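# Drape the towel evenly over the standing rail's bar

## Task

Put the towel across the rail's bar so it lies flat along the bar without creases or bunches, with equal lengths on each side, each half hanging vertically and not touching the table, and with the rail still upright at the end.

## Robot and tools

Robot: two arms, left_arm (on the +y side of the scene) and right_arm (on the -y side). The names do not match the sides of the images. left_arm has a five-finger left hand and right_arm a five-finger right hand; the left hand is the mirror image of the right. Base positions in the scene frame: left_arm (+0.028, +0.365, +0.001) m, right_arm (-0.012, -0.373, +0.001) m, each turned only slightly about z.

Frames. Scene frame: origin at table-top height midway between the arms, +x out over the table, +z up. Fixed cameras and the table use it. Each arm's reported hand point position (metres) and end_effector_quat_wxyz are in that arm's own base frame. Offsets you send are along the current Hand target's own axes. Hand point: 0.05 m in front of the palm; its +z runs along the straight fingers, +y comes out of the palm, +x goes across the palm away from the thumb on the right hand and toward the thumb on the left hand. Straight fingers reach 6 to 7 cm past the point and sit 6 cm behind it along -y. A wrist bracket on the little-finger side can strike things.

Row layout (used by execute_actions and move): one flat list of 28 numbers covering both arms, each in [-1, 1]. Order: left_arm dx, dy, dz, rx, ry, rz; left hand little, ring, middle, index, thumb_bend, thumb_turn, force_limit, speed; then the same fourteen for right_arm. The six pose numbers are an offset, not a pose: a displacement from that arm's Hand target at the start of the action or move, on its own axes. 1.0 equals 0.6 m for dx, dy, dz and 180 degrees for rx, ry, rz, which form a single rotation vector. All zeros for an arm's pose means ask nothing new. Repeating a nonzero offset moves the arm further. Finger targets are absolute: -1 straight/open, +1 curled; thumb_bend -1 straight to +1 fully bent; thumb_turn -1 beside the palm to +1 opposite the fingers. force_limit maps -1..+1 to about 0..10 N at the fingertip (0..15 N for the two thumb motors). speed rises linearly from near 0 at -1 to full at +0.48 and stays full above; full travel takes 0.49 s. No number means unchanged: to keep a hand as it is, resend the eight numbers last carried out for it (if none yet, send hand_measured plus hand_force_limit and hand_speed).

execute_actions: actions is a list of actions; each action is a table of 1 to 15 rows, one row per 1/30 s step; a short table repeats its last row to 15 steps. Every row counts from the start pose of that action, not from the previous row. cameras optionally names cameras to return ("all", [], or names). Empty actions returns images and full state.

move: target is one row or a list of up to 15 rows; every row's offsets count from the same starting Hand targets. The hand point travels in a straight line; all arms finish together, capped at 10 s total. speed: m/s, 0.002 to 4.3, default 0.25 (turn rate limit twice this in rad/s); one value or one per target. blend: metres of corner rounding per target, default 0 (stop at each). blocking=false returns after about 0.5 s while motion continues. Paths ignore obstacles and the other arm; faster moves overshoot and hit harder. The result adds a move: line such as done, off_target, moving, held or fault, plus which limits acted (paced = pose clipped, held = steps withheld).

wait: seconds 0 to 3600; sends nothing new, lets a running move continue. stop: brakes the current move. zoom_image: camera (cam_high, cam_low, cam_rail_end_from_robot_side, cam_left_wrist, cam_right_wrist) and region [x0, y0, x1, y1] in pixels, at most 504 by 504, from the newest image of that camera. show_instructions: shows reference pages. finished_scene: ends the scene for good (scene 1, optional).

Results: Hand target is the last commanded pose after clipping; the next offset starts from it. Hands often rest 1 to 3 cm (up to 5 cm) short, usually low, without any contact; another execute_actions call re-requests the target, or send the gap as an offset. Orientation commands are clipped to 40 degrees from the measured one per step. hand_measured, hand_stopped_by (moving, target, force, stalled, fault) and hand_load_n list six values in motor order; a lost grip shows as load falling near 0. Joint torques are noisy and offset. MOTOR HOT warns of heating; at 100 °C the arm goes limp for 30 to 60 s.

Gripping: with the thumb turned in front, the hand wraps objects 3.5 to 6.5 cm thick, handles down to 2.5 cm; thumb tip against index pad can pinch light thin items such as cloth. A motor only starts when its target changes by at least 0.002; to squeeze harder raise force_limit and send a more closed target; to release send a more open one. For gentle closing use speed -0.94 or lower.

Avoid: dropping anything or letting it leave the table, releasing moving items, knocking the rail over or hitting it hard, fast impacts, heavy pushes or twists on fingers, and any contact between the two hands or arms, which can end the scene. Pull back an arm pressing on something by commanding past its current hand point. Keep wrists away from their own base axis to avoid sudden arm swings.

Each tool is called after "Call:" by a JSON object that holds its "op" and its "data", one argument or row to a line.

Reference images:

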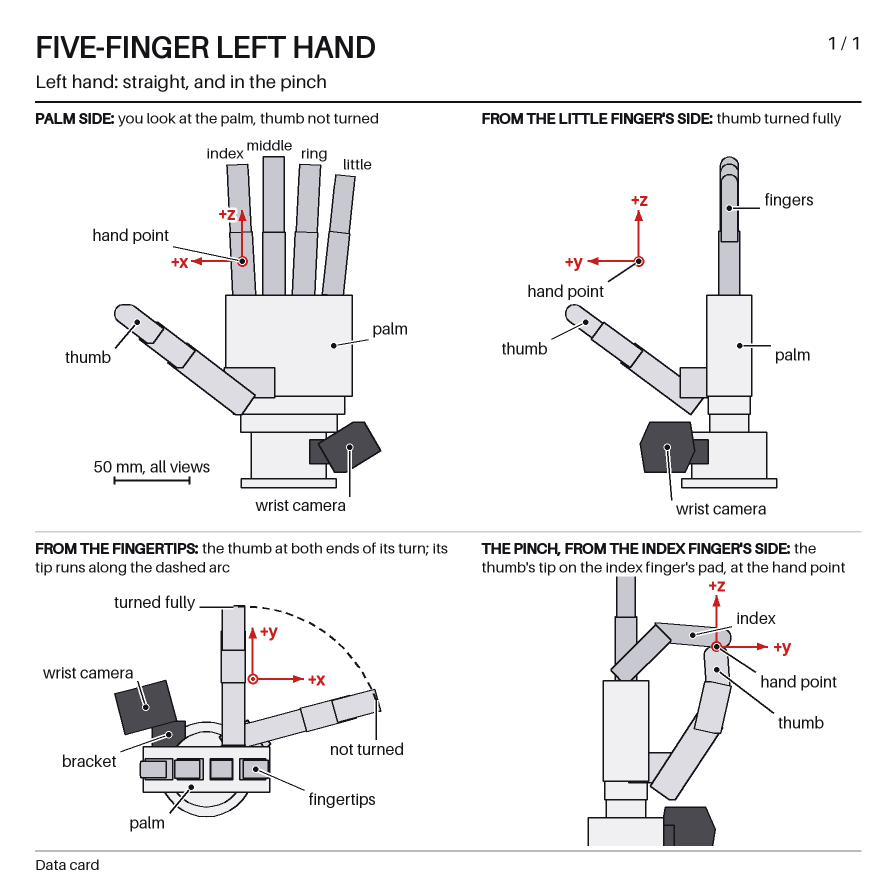

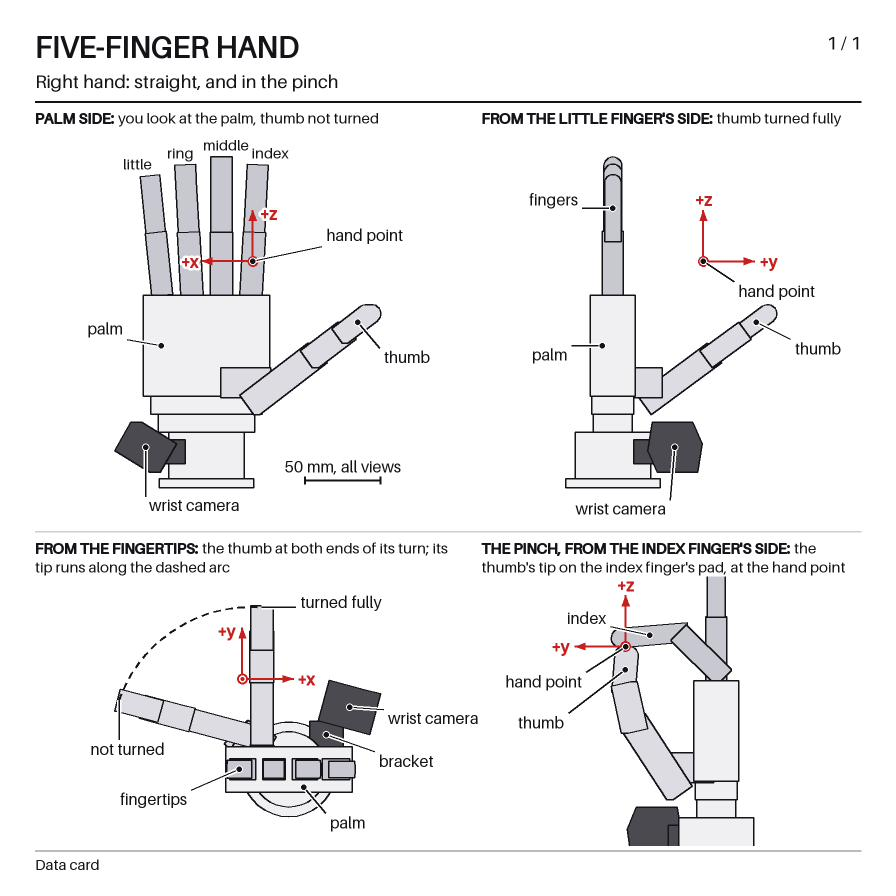

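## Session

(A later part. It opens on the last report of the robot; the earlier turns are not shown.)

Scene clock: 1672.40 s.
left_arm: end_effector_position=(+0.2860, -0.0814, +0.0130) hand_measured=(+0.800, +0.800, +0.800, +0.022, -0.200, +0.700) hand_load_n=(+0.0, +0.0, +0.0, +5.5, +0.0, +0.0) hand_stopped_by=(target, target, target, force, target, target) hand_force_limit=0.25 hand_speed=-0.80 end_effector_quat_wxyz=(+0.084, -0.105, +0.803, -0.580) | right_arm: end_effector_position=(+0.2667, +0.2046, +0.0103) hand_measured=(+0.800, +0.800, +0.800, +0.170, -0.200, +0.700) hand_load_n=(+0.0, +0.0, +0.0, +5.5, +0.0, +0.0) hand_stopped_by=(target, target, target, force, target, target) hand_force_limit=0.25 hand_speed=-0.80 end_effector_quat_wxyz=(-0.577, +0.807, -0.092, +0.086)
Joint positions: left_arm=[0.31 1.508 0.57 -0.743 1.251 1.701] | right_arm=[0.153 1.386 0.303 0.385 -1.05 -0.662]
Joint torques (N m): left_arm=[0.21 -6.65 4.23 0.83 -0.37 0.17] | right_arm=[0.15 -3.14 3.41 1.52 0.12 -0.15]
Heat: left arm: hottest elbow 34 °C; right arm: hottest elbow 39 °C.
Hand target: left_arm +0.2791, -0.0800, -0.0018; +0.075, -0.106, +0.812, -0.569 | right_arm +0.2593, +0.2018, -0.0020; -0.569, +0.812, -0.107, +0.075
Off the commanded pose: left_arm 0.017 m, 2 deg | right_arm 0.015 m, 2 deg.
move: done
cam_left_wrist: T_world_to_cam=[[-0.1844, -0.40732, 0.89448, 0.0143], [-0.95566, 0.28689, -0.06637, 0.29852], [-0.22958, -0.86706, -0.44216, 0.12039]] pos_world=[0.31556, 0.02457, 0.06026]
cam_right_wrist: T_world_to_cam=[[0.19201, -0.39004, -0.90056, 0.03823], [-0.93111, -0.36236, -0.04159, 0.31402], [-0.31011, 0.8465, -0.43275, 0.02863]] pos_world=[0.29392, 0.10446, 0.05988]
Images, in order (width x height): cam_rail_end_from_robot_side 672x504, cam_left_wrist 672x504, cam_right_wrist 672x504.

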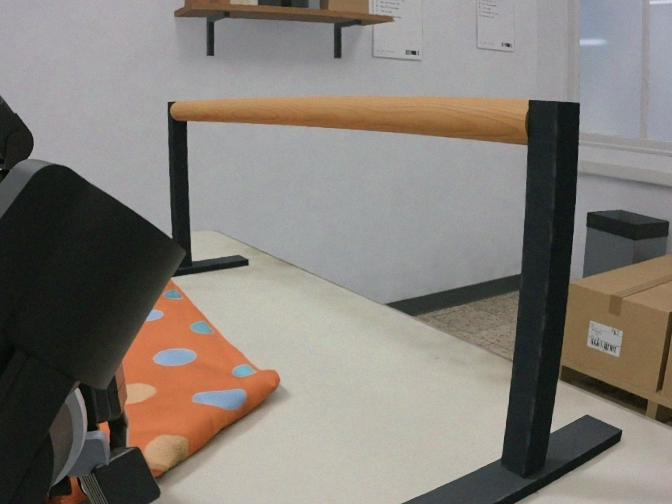

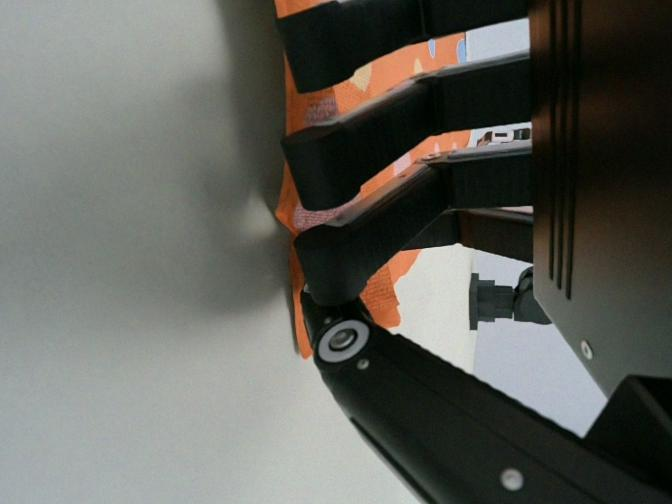

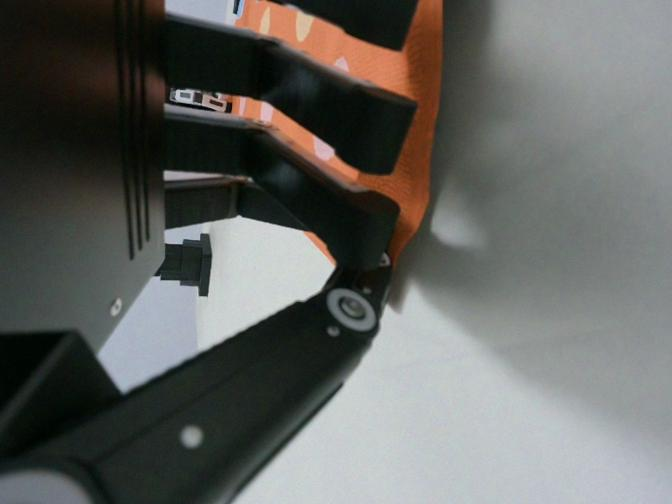

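Call:
{"op": "move", "data": {
  "target": [
    [0,-0.0157,-0.0057,0,0,0,0.8,0.8,0.8,0.42,-0.2,0.7,0.4,-0.8,0,-0.0157,-0.0057,0,0,0,0.8,0.8,0.8,0.42,-0.2,0.7,0.4,-0.8]
  ],
  "speed": 0.03,
  "cameras": ["cam_left_wrist","cam_right_wrist"]
}}

Scene clock: 1675.57 s.
left_arm: end_effector_position=(+0.2843, -0.0814, +0.0142) hand_measured=(+0.800, +0.800, +0.800, +0.056, -0.200, +0.700) hand_load_n=(+0.0, +0.0, +0.0, +4.5, +0.0, -0.5) hand_stopped_by=(target, target, target, force, target, target) hand_force_limit=0.40 hand_speed=-0.80 end_effector_quat_wxyz=(+0.082, -0.106, +0.805, -0.578) | right_arm: end_effector_position=(+0.2624, +0.2041, +0.0108) hand_measured=(+0.800, +0.800, +0.800, +0.204, -0.200, +0.700) hand_load_n=(+0.0, +0.0, +0.0, +7.0, +0.0, +0.0) hand_stopped_by=(target, target, target, force, target, target) hand_force_limit=0.40 hand_speed=-0.80 end_effector_quat_wxyz=(-0.575, +0.809, -0.098, +0.077)
Joint positions: left_arm=[0.309 1.5 0.57 -0.755 1.244 1.701] | right_arm=[0.153 1.371 0.303 0.349 -1.05 -0.662]
Joint torques (N m): left_arm=[0.5 -7.82 4.77 0.1 -0.11 0.07] | right_arm=[0.44 -5.54 4.1 0.83 0.12 -0.13]
Heat: left arm: hottest elbow 34 °C; right arm: hottest elbow 38 °C.
Hand target: left_arm +0.2791, -0.0799, +0.0082; +0.075, -0.106, +0.812, -0.568 | right_arm +0.2593, +0.2019, +0.0080; -0.569, +0.812, -0.107, +0.075
Off the commanded pose: left_arm 0.008 m, 2 deg | right_arm 0.005 m, 1 deg.
move: done
cam_left_wrist: T_world_to_cam=[[-0.17975, -0.4117, 0.89341, 0.01122], [-0.95555, 0.28882, -0.05915, 0.29705], [-0.23369, -0.86434, -0.44532, 0.12199]] pos_world=[0.31437, 0.02427, 0.06187]
cam_right_wrist: T_world_to_cam=[[0.17312, -0.39286, -0.90316, 0.04485], [-0.93162, -0.36283, -0.02074, 0.3098], [-0.31955, 0.84499, -0.42881, 0.03072]] pos_world=[0.29067, 0.10407, 0.0601]

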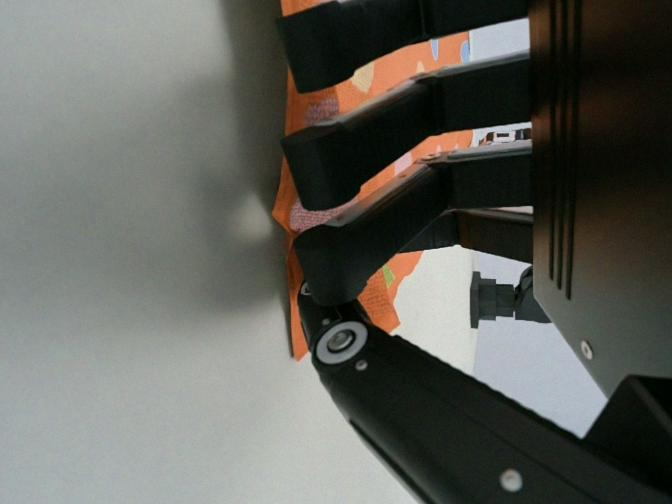

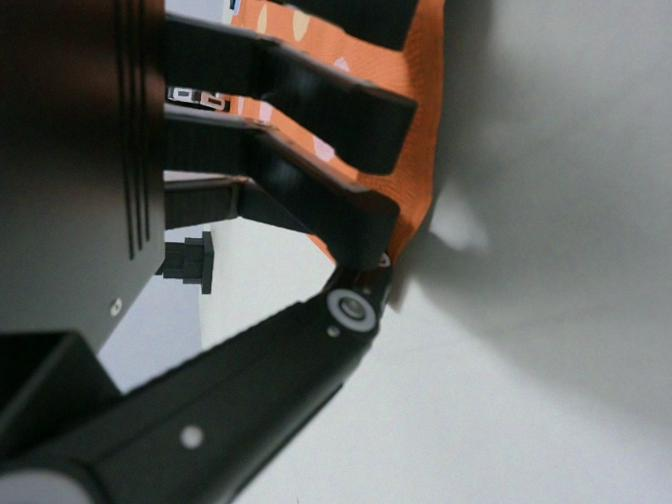

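Call:
{"op": "move", "data": {
  "target": [
    [0,-0.0125,-0.0046,0,0,0,0.8,0.8,0.8,0.44,-0.2,0.7,0.6,-0.8,0,-0.0125,-0.0046,0,0,0,0.8,0.8,0.8,0.44,-0.2,0.7,0.5,-0.8]
  ],
  "speed": 0.03,
  "cameras": ["cam_left_wrist","cam_right_wrist"]
}}

Scene clock: 1679.23 s.
left_arm: end_effector_position=(+0.2807, -0.0803, +0.0173) hand_measured=(+0.800, +0.800, +0.800, +0.164, -0.200, +0.700) hand_load_n=(+0.0, +0.0, +0.0, +3.5, +2.0, +0.0) hand_stopped_by=(target, target, target, force, target, target) hand_force_limit=0.60 hand_speed=-0.80 end_effector_quat_wxyz=(+0.077, -0.107, +0.810, -0.572) | right_arm: end_effector_position=(+0.2575, +0.2025, +0.0125) hand_measured=(+0.800, +0.800, +0.800, +0.218, -0.200, +0.700) hand_load_n=(+0.0, +0.0, +0.0, +0.5, +0.0, +0.0) hand_stopped_by=(target, target, target, force, target, target) hand_force_limit=0.50 hand_speed=-0.80 end_effector_quat_wxyz=(-0.569, +0.812, -0.108, +0.070)
Joint positions: left_arm=[0.309 1.479 0.57 -0.781 1.227 1.701] | right_arm=[0.154 1.341 0.303 0.293 -1.04 -0.662]
Joint torques (N m): left_arm=[0.67 -8 5.39 -0.23 0.51 0.1] | right_arm=[0.15 -6.24 4.7 1.32 -0.32 -0.13]
Heat: left arm: hottest elbow 34 °C; right arm: hottest elbow 38 °C.
Hand target: left_arm +0.2790, -0.0799, +0.0161; +0.075, -0.106, +0.812, -0.569 | right_arm +0.2593, +0.2018, +0.0160; -0.569, +0.812, -0.107, +0.075
Off the commanded pose: left_arm 0.002 m, 1 deg | right_arm 0.004 m, 1 deg.
move: done
cam_left_wrist: T_world_to_cam=[[-0.17104, -0.42423, 0.88926, 0.00502], [-0.95554, 0.29145, -0.04475, 0.29342], [-0.24019, -0.85737, -0.45522, 0.126]] pos_world=[0.3115, 0.02465, 0.06602]
cam_right_wrist: T_world_to_cam=[[0.14799, -0.40371, -0.90284, 0.05537], [-0.93416, -0.35681, 0.00643, 0.30377], [-0.32473, 0.84244, -0.42993, 0.03305]] pos_world=[0.28631, 0.1029, 0.06225]

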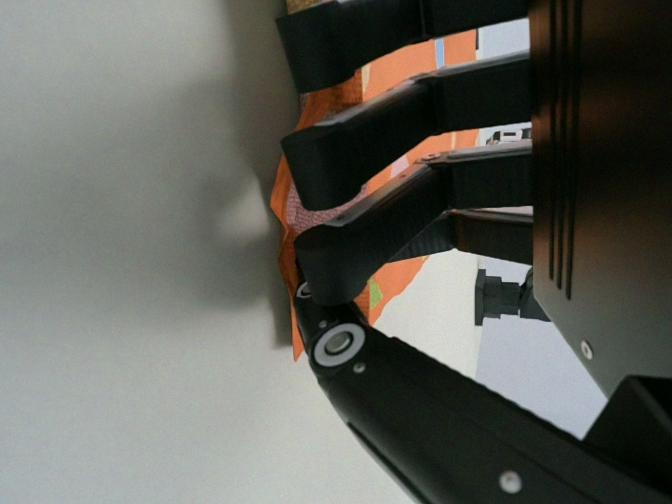

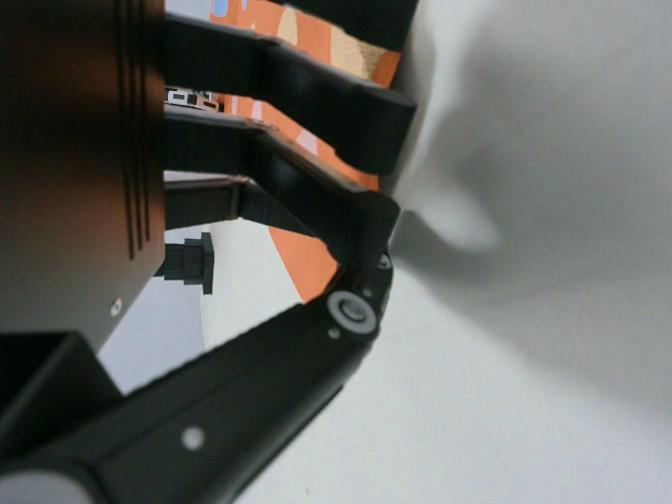

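Call:
{"op": "move", "data": {
  "target": [
    [0,0,0,0,0,0,0.8,0.8,0.8,0.5,-0.2,0.7,0.6,-0.85,0,0,0,0,0,0,0.8,0.8,0.8,0.5,-0.2,0.7,0.3,-0.85]
  ],
  "speed": 0.03,
  "cameras": ["cam_left_wrist","cam_right_wrist","cam_high"]
}}

Scene clock: 1683.03 s.
left_arm: end_effector_position=(+0.2807, -0.0803, +0.0173) hand_measured=(+0.800, +0.800, +0.800, +0.202, -0.200, +0.700) hand_load_n=(+0.0, +0.0, +0.0, +8.5, +3.5, -1.0) hand_stopped_by=(target, target, target, force, target, target) hand_force_limit=0.60 hand_speed=-0.85 end_effector_quat_wxyz=(+0.077, -0.107, +0.810, -0.572) | right_arm: end_effector_position=(+0.2574, +0.2025, +0.0125) hand_measured=(+0.800, +0.800, +0.800, +0.284, -0.200, +0.700) hand_load_n=(+0.0, +0.0, +0.0, +10.5, +1.0, +0.0) hand_stopped_by=(target, target, target, force, target, target) hand_force_limit=0.30 hand_speed=-0.85 end_effector_quat_wxyz=(-0.569, +0.813, -0.108, +0.070)
Joint positions: left_arm=[0.309 1.479 0.57 -0.781 1.227 1.701] | right_arm=[0.154 1.341 0.303 0.293 -1.04 -0.662]
Joint torques (N m): left_arm=[0.85 -8.23 5.48 -0.13 0.51 0.11] | right_arm=[0.32 -6.07 4.75 1.29 -0.32 -0.12]
Heat: left arm: hottest elbow 33 °C; right arm: hottest elbow 38 °C.
Hand target: left_arm +0.2790, -0.0799, +0.0161; +0.075, -0.106, +0.812, -0.569 | right_arm +0.2593, +0.2018, +0.0160; -0.569, +0.812, -0.107, +0.075
Off the commanded pose: left_arm 0.002 m, 1 deg | right_arm 0.004 m, 1 deg.
move: done
cam_left_wrist: T_world_to_cam=[[-0.17104, -0.42423, 0.88926, 0.00502], [-0.95554, 0.29145, -0.04475, 0.29342], [-0.24019, -0.85737, -0.45522, 0.126]] pos_world=[0.3115, 0.02465, 0.06602]
cam_right_wrist: T_world_to_cam=[[0.1477, -0.40371, -0.90289, 0.05545], [-0.93414, -0.35685, 0.00675, 0.30375], [-0.32493, 0.84242, -0.42982, 0.0331]] pos_world=[0.28631, 0.1029, 0.06225]
Images, in order (width x height): cam_high 672x504, cam_left_wrist 672x504, cam_right_wrist 672x504.

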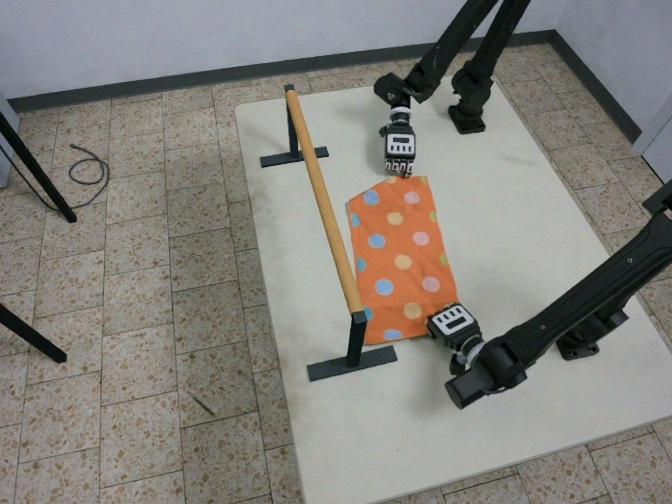

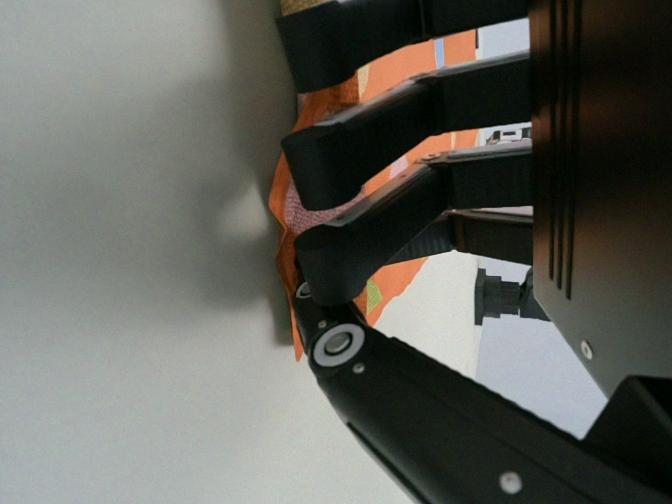

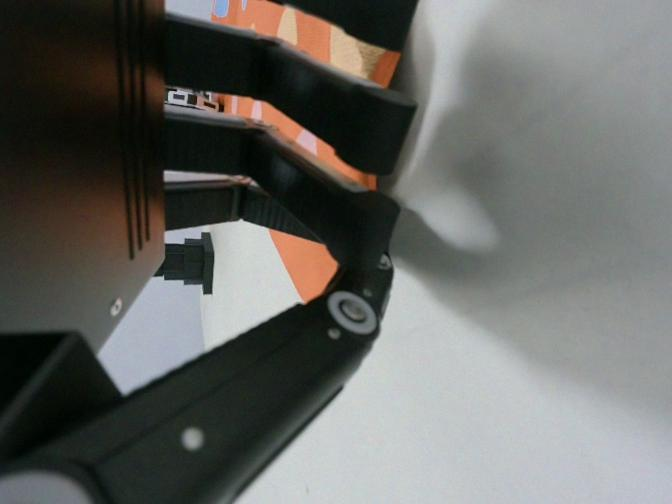

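Call:
{"op": "move", "data": {
  "target": [
    [0,-0.0783,-0.0285,0,0,0,0.8,0.8,0.8,0.5,-0.2,0.7,0.6,-0.85,0,-0.0783,-0.0285,0,0,0,0.8,0.8,0.8,0.5,-0.2,0.7,0.3,-0.85]
  ],
  "speed": 0.06,
  "cameras": ["cam_left_wrist","cam_right_wrist","cam_high","cam_low"]
}}

Scene clock: 1687.43 s.
left_arm: end_effector_position=(+0.2691, -0.0834, +0.0600) hand_measured=(+0.800, +0.800, +0.800, +0.202, -0.200, +0.700) hand_load_n=(+0.0, +0.0, +0.0, +7.0, +3.5, -1.0) hand_stopped_by=(target, target, target, force, target, target) hand_force_limit=0.60 hand_speed=-0.85 end_effector_quat_wxyz=(+0.067, -0.115, +0.810, -0.572) | right_arm: end_effector_position=(+0.2396, +0.1997, +0.0488) hand_measured=(+0.800, +0.800, +0.800, +0.284, -0.200, +0.700) hand_load_n=(+0.0, +0.0, +0.0, +10.5, +1.0, +0.0) hand_stopped_by=(target, target, target, force, target, target) hand_force_limit=0.30 hand_speed=-0.85 end_effector_quat_wxyz=(-0.564, +0.815, -0.118, +0.055)
Joint positions: left_arm=[0.309 1.344 0.595 -0.966 1.223 1.701] | right_arm=[0.154 1.127 0.318 0.026 -1.039 -0.662]
Joint torques (N m): left_arm=[0.79 -7.41 8.76 -0.25 0.73 0.06] | right_arm=[0.21 -4.25 9.43 1.26 -0.36 -0.14]
Heat: left arm: hottest elbow 33 °C; right arm: hottest elbow 37 °C.
Hand target: left_arm +0.2790, -0.0799, +0.0662; +0.075, -0.106, +0.812, -0.569 | right_arm +0.2594, +0.2018, +0.0659; -0.569, +0.812, -0.107, +0.075
Off the commanded pose: left_arm 0.012 m, 1 deg | right_arm 0.026 m, 3 deg.
move: off_target (left_arm, right_arm)
cam_left_wrist: T_world_to_cam=[[-0.14868, -0.42117, 0.89471, -0.04247], [-0.9562, 0.29192, -0.02149, 0.28403], [-0.25213, -0.85872, -0.44612, 0.1426]] pos_world=[0.30123, 0.02165, 0.10772]
cam_right_wrist: T_world_to_cam=[[0.11409, -0.40956, -0.90512, 0.09903], [-0.93341, -0.35617, 0.04351, 0.28375], [-0.3402, 0.83988, -0.42292, 0.04919]] pos_world=[0.27029, 0.10031, 0.09809]
Images, in order (width x height): cam_high 672x504, cam_low 672x504, cam_left_wrist 672x504, cam_right_wrist 672x504.

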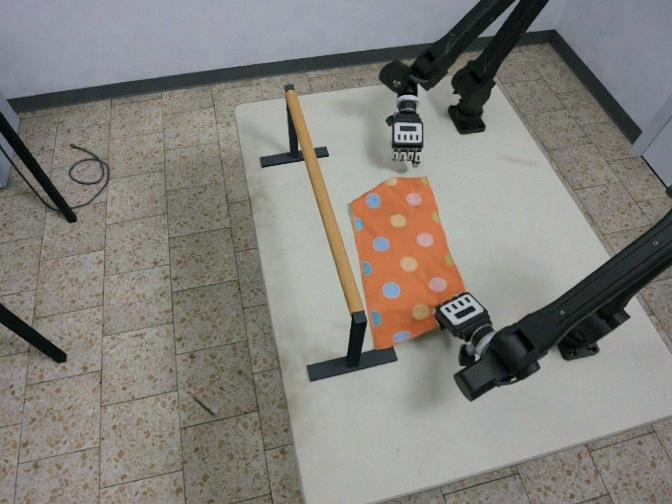

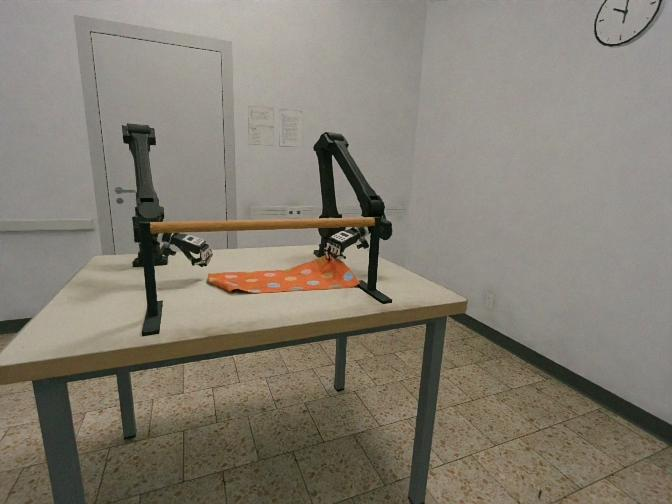

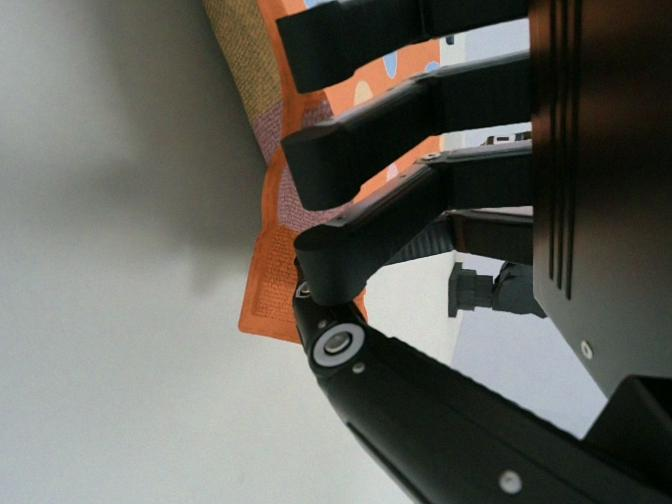

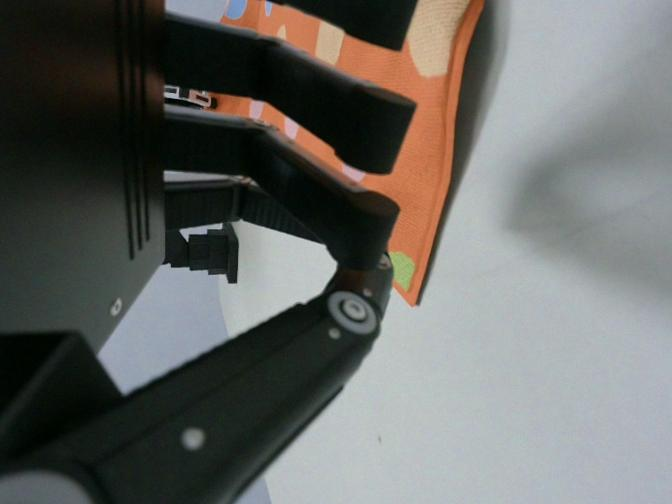

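Call:
{"op": "move", "data": {
  "target": [
    [0,0,0,0,0,0,0.8,0.8,0.8,0.5,-0.2,0.7,0.6,-0.85,0,0,0,0,0,0,0.8,0.8,0.8,-0.4,-0.2,0.7,0.25,-0.75],
    [0,0,0,0,0,0,0.8,0.8,0.8,0.5,-0.2,0.7,0.6,-0.85,-0.079,0.0458,0.0492,0,0,0,0.8,0.8,0.8,-0.4,-0.2,0.7,0.25,-0.75]
  ],
  "speed": 0.06,
  "cameras": ["cam_right_wrist","cam_high","cam_low"]
}}

Scene clock: 1701.93 s.
left_arm: end_effector_position=(+0.2691, -0.0834, +0.0600) hand_measured=(+0.800, +0.800, +0.800, +0.202, -0.200, +0.700) hand_load_n=(+0.0, +0.0, +0.5, +7.5, +4.0, -1.5) hand_stopped_by=(target, target, target, force, target, target) hand_force_limit=0.60 hand_speed=-0.85 end_effector_quat_wxyz=(+0.067, -0.115, +0.810, -0.572) | right_arm: end_effector_position=(+0.2198, +0.2301, +0.0317) hand_measured=(+0.800, +0.800, +0.800, -0.400, -0.200, +0.700) hand_load_n=(+0.0, +0.0, +0.0, +0.0, +0.0, +0.0) hand_stopped_by=(target, target, target, target, target, target) hand_force_limit=0.25 hand_speed=-0.75 end_effector_quat_wxyz=(-0.568, +0.813, -0.103, +0.078)
Joint positions: left_arm=[0.309 1.344 0.595 -0.966 1.223 1.701] | right_arm=[0.312 1.149 0.215 0.343 -0.908 -0.499]
Joint torques (N m): left_arm=[0.73 -7.06 8.94 -0.42 0.72 0.06] | right_arm=[0.97 -2.14 5.22 2.67 -0.18 0]
Heat: left arm: hottest elbow 34 °C; right arm: hottest elbow 39 °C.
Hand target: left_arm +0.2790, -0.0799, +0.0662; +0.075, -0.106, +0.812, -0.569 | right_arm +0.2183, +0.2319, +0.0301; -0.569, +0.812, -0.107, +0.075
Off the commanded pose: left_arm 0.012 m, 1 deg | right_arm 0.003 m, 1 deg.
move: done
cam_right_wrist: T_world_to_cam=[[0.16473, -0.40837, -0.89783, 0.08662], [-0.9348, -0.35503, -0.01003, 0.27865], [-0.31466, 0.84094, -0.44023, 0.00427]] pos_world=[0.24756, 0.13071, 0.08244]
Images, in order (width x height): cam_high 672x504, cam_low 672x504, cam_right_wrist 672x504.

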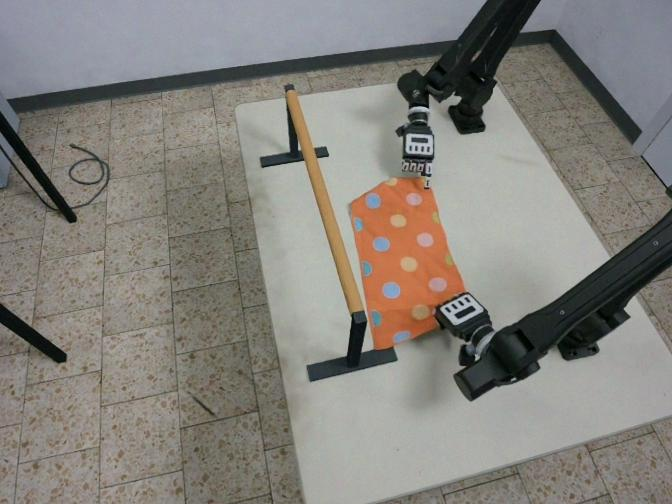

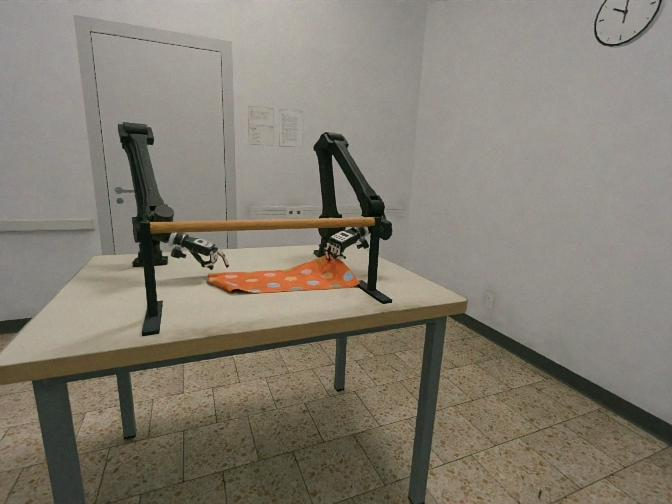

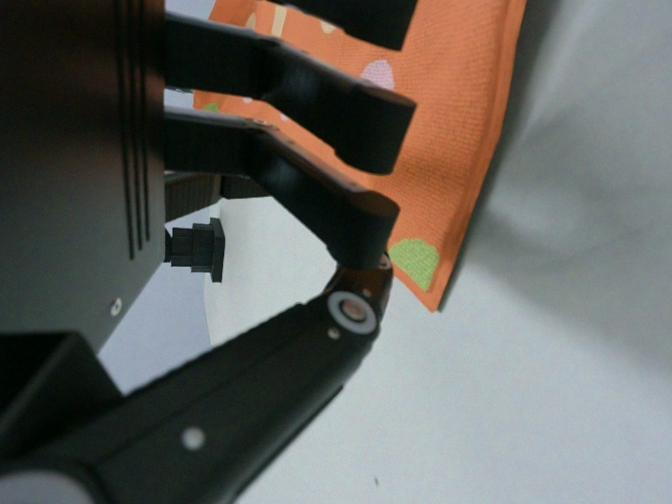

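Call:
{"op": "move", "data": {
  "target": [
    [0,0,0,0,0,0,0.8,0.8,0.8,0.5,-0.2,0.7,0.6,-0.85,-0.0008,0.0552,0.0235,0,0,0,0.8,0.8,0.8,-0.4,-0.2,0.7,0.25,-0.75]
  ],
  "speed": 0.03,
  "cameras": ["cam_right_wrist"]
}}

Scene clock: 1706.77 s.
left_arm: end_effector_position=(+0.2691, -0.0833, +0.0599) hand_measured=(+0.800, +0.800, +0.800, +0.202, -0.200, +0.700) hand_load_n=(+0.0, +0.0, +0.0, +7.0, +3.5, -1.0) hand_stopped_by=(target, target, target, force, target, target) hand_force_limit=0.60 hand_speed=-0.85 end_effector_quat_wxyz=(+0.067, -0.115, +0.810, -0.571) | right_arm: end_effector_position=(+0.2276, +0.2361, +0.0082) hand_measured=(+0.800, +0.800, +0.800, -0.400, -0.198, +0.700) hand_load_n=(+0.0, +0.0, +0.0, -0.5, -5.5, +1.5) hand_stopped_by=(target, target, target, target, target, target) hand_force_limit=0.25 hand_speed=-0.75 end_effector_quat_wxyz=(-0.579, +0.805, -0.098, +0.086)
Joint positions: left_arm=[0.309 1.344 0.595 -0.966 1.222 1.701] | right_arm=[0.318 1.35 0.194 0.617 -0.912 -0.469]
Joint torques (N m): left_arm=[1.08 -6.83 8.8 -0.29 0.73 0.08] | right_arm=[1.03 -1.61 3 1.89 0.25 -0.21]
Heat: left arm: hottest elbow 34 °C; right arm: hottest elbow 38 °C.
Hand target: left_arm +0.2790, -0.0799, +0.0661; +0.075, -0.106, +0.812, -0.569 | right_arm +0.2182, +0.2338, -0.0059; -0.569, +0.812, -0.107, +0.075
Off the commanded pose: left_arm 0.012 m, 1 deg | right_arm 0.017 m, 2 deg.
move: off_target (right_arm)
cam_right_wrist: T_world_to_cam=[[0.18371, -0.38557, -0.9042, 0.05703], [-0.93475, -0.35313, -0.03934, 0.28747], [-0.30413, 0.85243, -0.42528, -0.0139]] pos_world=[0.25401, 0.13536, 0.05696]

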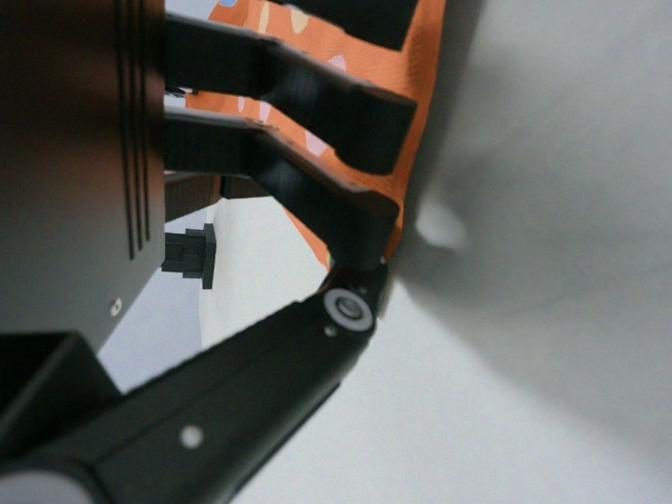

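Call:
{"op": "move", "data": {
  "target": [
    [0,0,0,0,0,0,0.8,0.8,0.8,0.5,-0.2,0.7,0.6,-0.85,0,0,0,0,0,0,0.8,0.8,0.8,0.4,-0.2,0.7,0.25,-0.8]
  ],
  "speed": 0.03,
  "cameras": ["cam_right_wrist"]
}}

Call:
{"op": "zoom_image", "data": {
  "camera": "cam_right_wrist",
  "region": [220, 150, 480, 380]
}}

Scene clock: 1712.10 s.
left_arm: end_effector_position=(+0.2686, -0.0835, +0.0601) hand_measured=(+0.800, +0.800, +0.800, +0.202, -0.200, +0.700) hand_load_n=(+0.0, +0.0, +0.0, +8.0, +4.0, -1.5) hand_stopped_by=(target, target, target, force, target, target) hand_force_limit=0.60 hand_speed=-0.85 end_effector_quat_wxyz=(+0.066, -0.115, +0.810, -0.572) | right_arm: end_effector_position=(+0.2284, +0.2383, +0.0103) hand_measured=(+0.800, +0.800, +0.800, +0.114, -0.200, +0.700) hand_load_n=(+0.0, +0.0, +0.0, +5.5, +0.0, +0.0) hand_stopped_by=(target, target, target, force, target, target) hand_force_limit=0.25 hand_speed=-0.80 end_effector_quat_wxyz=(-0.582, +0.803, -0.092, +0.090)
Joint positions: left_arm=[0.309 1.344 0.595 -0.97 1.222 1.701] | right_arm=[0.324 1.35 0.194 0.632 -0.912 -0.468]
Joint torques (N m): left_arm=[0.91 -7.06 8.84 -0.12 0.71 0.08] | right_arm=[0.5 -1.79 2.93 1.26 0.27 -0.21]
Heat: left arm: hottest elbow 34 °C; right arm: hottest elbow 38 °C.
Hand target: left_arm +0.2790, -0.0799, +0.0661; +0.075, -0.106, +0.812, -0.569 | right_arm +0.2182, +0.2338, -0.0059; -0.569, +0.812, -0.107, +0.075
Off the commanded pose: left_arm 0.013 m, 2 deg | right_arm 0.020 m, 3 deg.
move: done
cam_right_wrist: T_world_to_cam=[[0.19846, -0.37985, -0.90351, 0.0548], [-0.93199, -0.35842, -0.05403, 0.28991], [-0.30331, 0.85279, -0.42516, -0.01491]] pos_world=[0.2548, 0.13744, 0.05884]

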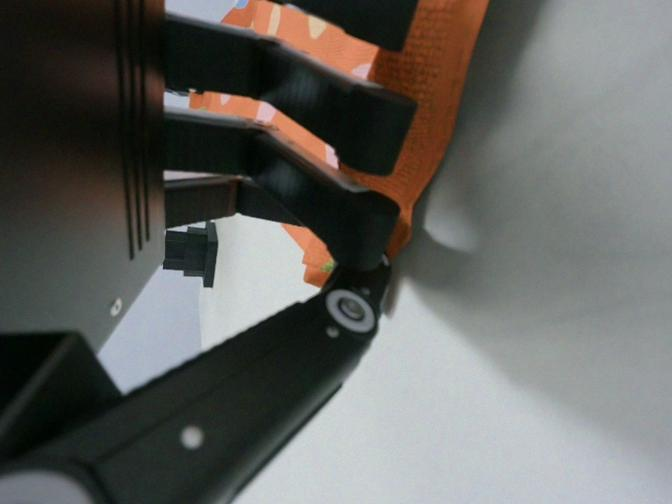

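Scaled by 1.938 from the camera's image (finer frame: 960x720).

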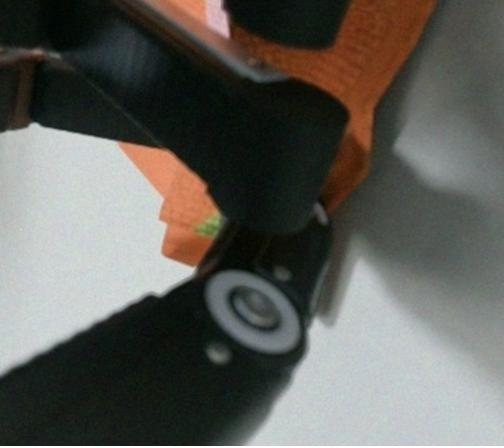

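Call:
{"op": "move", "data": {
  "target": [
    [0,0,0,0,0,0,0.8,0.8,0.8,0.5,-0.2,0.7,0.6,-0.85,0,-0.0094,-0.0034,0,0,0,0.8,0.8,0.8,0.43,-0.2,0.7,0.5,-0.8]
  ],
  "speed": 0.03,
  "cameras": ["cam_right_wrist"]
}}

Scene clock: 1715.93 s.
left_arm: end_effector_position=(+0.2686, -0.0835, +0.0601) hand_measured=(+0.800, +0.800, +0.800, +0.202, -0.200, +0.700) hand_load_n=(+0.0, +0.0, +0.0, +8.5, +4.0, -1.0) hand_stopped_by=(target, target, target, force, target, target) hand_force_limit=0.60 hand_speed=-0.85 end_effector_quat_wxyz=(+0.066, -0.115, +0.810, -0.572) | right_arm: end_effector_position=(+0.2271, +0.2378, +0.0107) hand_measured=(+0.800, +0.800, +0.800, +0.148, -0.200, +0.700) hand_load_n=(+0.0, +0.0, +0.0, +7.0, +0.0, +0.0) hand_stopped_by=(target, target, target, force, target, target) hand_force_limit=0.50 hand_speed=-0.80 end_effector_quat_wxyz=(-0.580, +0.804, -0.094, +0.088)
Joint positions: left_arm=[0.309 1.344 0.595 -0.97 1.222 1.701] | right_arm=[0.324 1.34 0.194 0.614 -0.91 -0.468]
Joint torques (N m): left_arm=[0.85 -7 9.01 -0.16 0.74 0.11] | right_arm=[0.5 -3.6 3.3 0.36 0.22 -0.19]
Heat: left arm: hottest elbow 34 °C; right arm: hottest elbow 37 °C.
Hand target: left_arm +0.2790, -0.0799, +0.0661; +0.075, -0.106, +0.812, -0.569 | right_arm +0.2183, +0.2338, +0.0001; -0.569, +0.812, -0.107, +0.075
Off the commanded pose: left_arm 0.013 m, 2 deg | right_arm 0.014 m, 3 deg.
move: off_target (right_arm)
cam_right_wrist: T_world_to_cam=[[0.19206, -0.38281, -0.90364, 0.05741], [-0.93269, -0.35764, -0.04672, 0.28845], [-0.3053, 0.85179, -0.42573, -0.0141]] pos_world=[0.25371, 0.13715, 0.05935]

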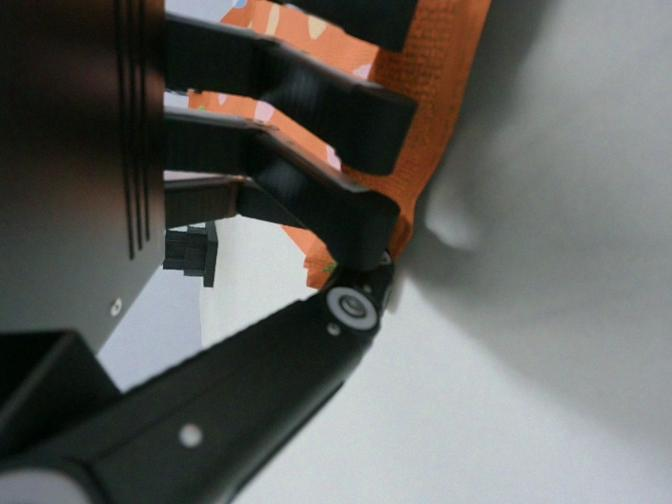

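Call:
{"op": "execute_actions", "data": {
  "actions": [
    [[0,0,0,0,0,0,0.8,0.8,0.8,0.5,-0.2,0.7,0.6,-0.85,0,-0.006,-0.0022,0,0,0,0.8,0.8,0.8,0.45,-0.2,0.7,0.5,-0.75]],
    [[0,0,0,0,0,0,0.8,0.8,0.8,0.5,-0.2,0.7,0.6,-0.85,0,-0.006,-0.0022,0,0,0,0.8,0.8,0.8,0.46,-0.2,0.7,0.5,-0.75]],
    [[0,0,0,0,0,0,0.8,0.8,0.8,0.5,-0.2,0.7,0.6,-0.85,0,-0.006,-0.0022,0,0,0,0.8,0.8,0.8,0.47,-0.2,0.7,0.5,-0.75]],
    [[0,0,0,0,0,0,0.8,0.8,0.8,0.5,-0.2,0.7,0.6,-0.85,0,0,0,0,0,0,0.8,0.8,0.8,0.48,-0.2,0.7,0.5,-0.75]]
  ],
  "cameras": ["cam_right_wrist"]
}}

Scene clock: 1722.63 s.
left_arm: end_effector_position=(+0.2680, -0.0837, +0.0603) hand_measured=(+0.800, +0.800, +0.800, +0.202, -0.200, +0.700) hand_load_n=(+0.0, +0.0, +0.0, +9.0, +3.5, -1.5) hand_stopped_by=(target, target, target, force, target, target) hand_force_limit=0.60 hand_speed=-0.85 end_effector_quat_wxyz=(+0.064, -0.116, +0.810, -0.572) | right_arm: end_effector_position=(+0.2196, +0.2348, +0.0127) hand_measured=(+0.800, +0.800, +0.800, +0.184, -0.202, +0.700) hand_load_n=(+0.0, +0.0, +0.0, +10.0, +4.5, -0.5) hand_stopped_by=(target, target, target, force, target, target) hand_force_limit=0.50 hand_speed=-0.75 end_effector_quat_wxyz=(-0.572, +0.810, -0.106, +0.074)
Joint positions: left_arm=[0.309 1.344 0.595 -0.973 1.222 1.701] | right_arm=[0.324 1.284 0.194 0.518 -0.906 -0.468]
Joint torques (N m): left_arm=[0.38 -6.71 8.87 -0.17 0.72 0.12] | right_arm=[0.5 -4.42 4.4 1.1 0.02 -0.19]
Heat: left arm: hottest elbow 34 °C; right arm: hottest elbow 37 °C.
Hand target: left_arm +0.2790, -0.0799, +0.0661; +0.075, -0.106, +0.812, -0.569 | right_arm +0.2182, +0.2338, +0.0116; -0.569, +0.812, -0.107, +0.075
Off the commanded pose: left_arm 0.013 m, 2 deg | right_arm 0.002 m, 1 deg.
cam_right_wrist: T_world_to_cam=[[0.15707, -0.39698, -0.90429, 0.0706], [-0.93493, -0.35478, -0.00664, 0.27979], [-0.31818, 0.84649, -0.42687, -0.00885]] pos_world=[0.24768, 0.13478, 0.06192]

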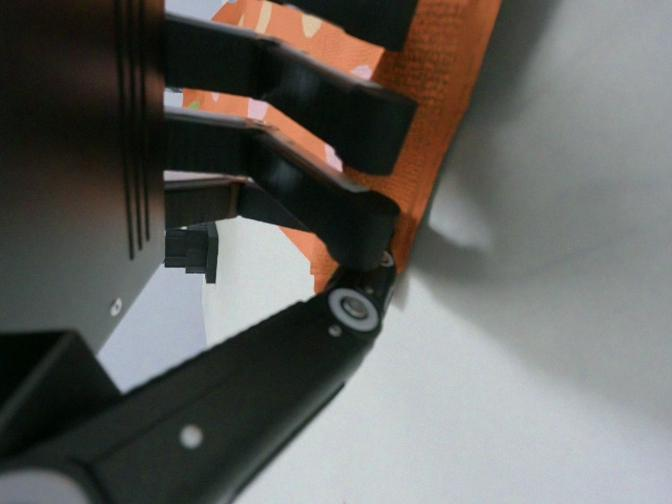

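Call:
{"op": "move", "data": {
  "target": [
    [0,0,0,0,0,0,0.8,0.8,0.8,0.5,-0.2,0.7,0.6,-0.85,0,-0.0862,-0.0314,0,0,0,0.8,0.8,0.8,0.48,-0.2,0.7,0.5,-0.75]
  ],
  "speed": 0.06,
  "cameras": ["all"]
}}

Scene clock: 1726.57 s.
left_arm: end_effector_position=(+0.2677, -0.0841, +0.0607) hand_measured=(+0.800, +0.800, +0.800, +0.202, -0.200, +0.700) hand_load_n=(+0.0, +0.0, +0.0, +9.0, +3.5, -1.5) hand_stopped_by=(target, target, target, force, target, target) hand_force_limit=0.60 hand_speed=-0.85 end_effector_quat_wxyz=(+0.064, -0.117, +0.809, -0.573) | right_arm: end_effector_position=(+0.2033, +0.2297, +0.0522) hand_measured=(+0.800, +0.800, +0.800, +0.184, -0.202, +0.700) hand_load_n=(+0.0, +0.0, +0.0, +10.0, +5.5, +0.0) hand_stopped_by=(target, target, target, force, target, target) hand_force_limit=0.50 hand_speed=-0.75 end_effector_quat_wxyz=(-0.565, +0.815, -0.116, +0.059)
Joint positions: left_arm=[0.309 1.344 0.595 -0.975 1.225 1.701] | right_arm=[0.326 0.995 0.224 0.157 -0.905 -0.468]
Joint torques (N m): left_arm=[1.26 -6.89 8.77 0.12 0.65 0.12] | right_arm=[0.32 -2.73 9.32 1.22 -0.05 -0.19]
Heat: left arm: hottest elbow 35 °C; right arm: hottest elbow 37 °C.
Hand target: left_arm +0.2790, -0.0799, +0.0661; +0.075, -0.106, +0.812, -0.569 | right_arm +0.2182, +0.2338, +0.0666; -0.569, +0.812, -0.107, +0.075
Off the commanded pose: left_arm 0.013 m, 2 deg | right_arm 0.021 m, 2 deg.
move: off_target (right_arm)
cam_left_wrist: T_world_to_cam=[[-0.14192, -0.4173, 0.89762, -0.04527], [-0.95641, 0.29162, -0.01564, 0.28248], [-0.25524, -0.86071, -0.44049, 0.14224]] pos_world=[0.30004, 0.02116, 0.10771]
cam_right_wrist: T_world_to_cam=[[0.12164, -0.40937, -0.90422, 0.1169], [-0.93405, -0.35539, 0.03525, 0.2607], [-0.33579, 0.8403, -0.42561, 0.01214]] pos_world=[0.23336, 0.13031, 0.10168]

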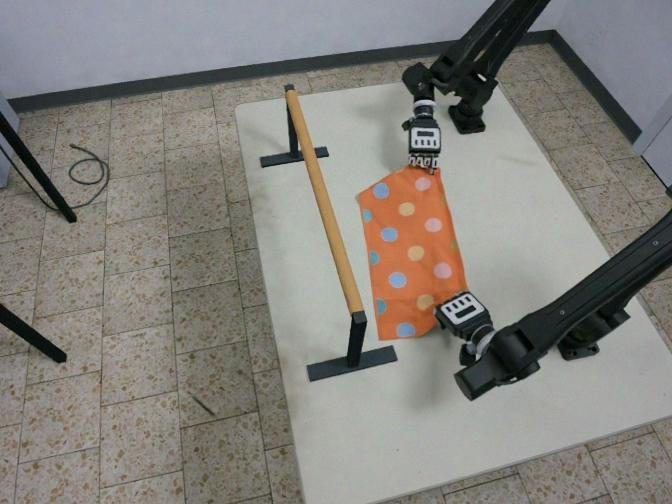

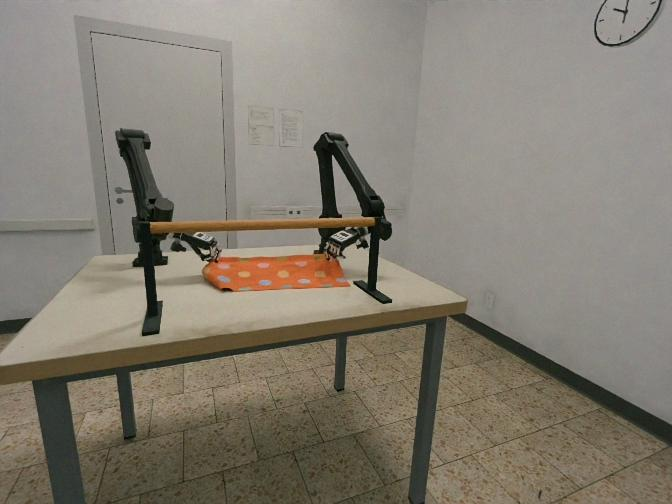

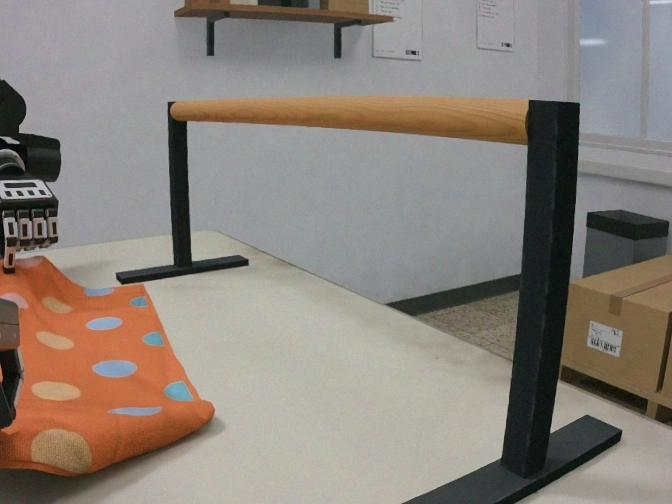

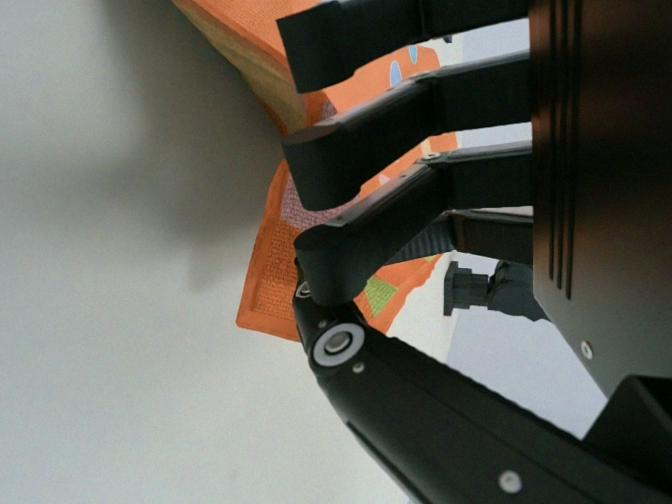

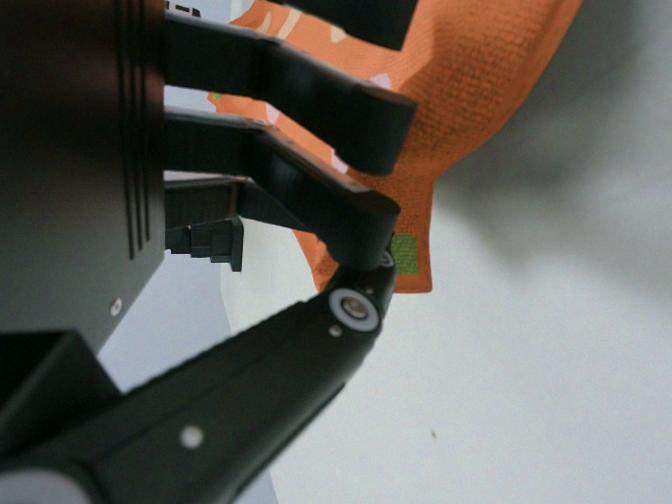

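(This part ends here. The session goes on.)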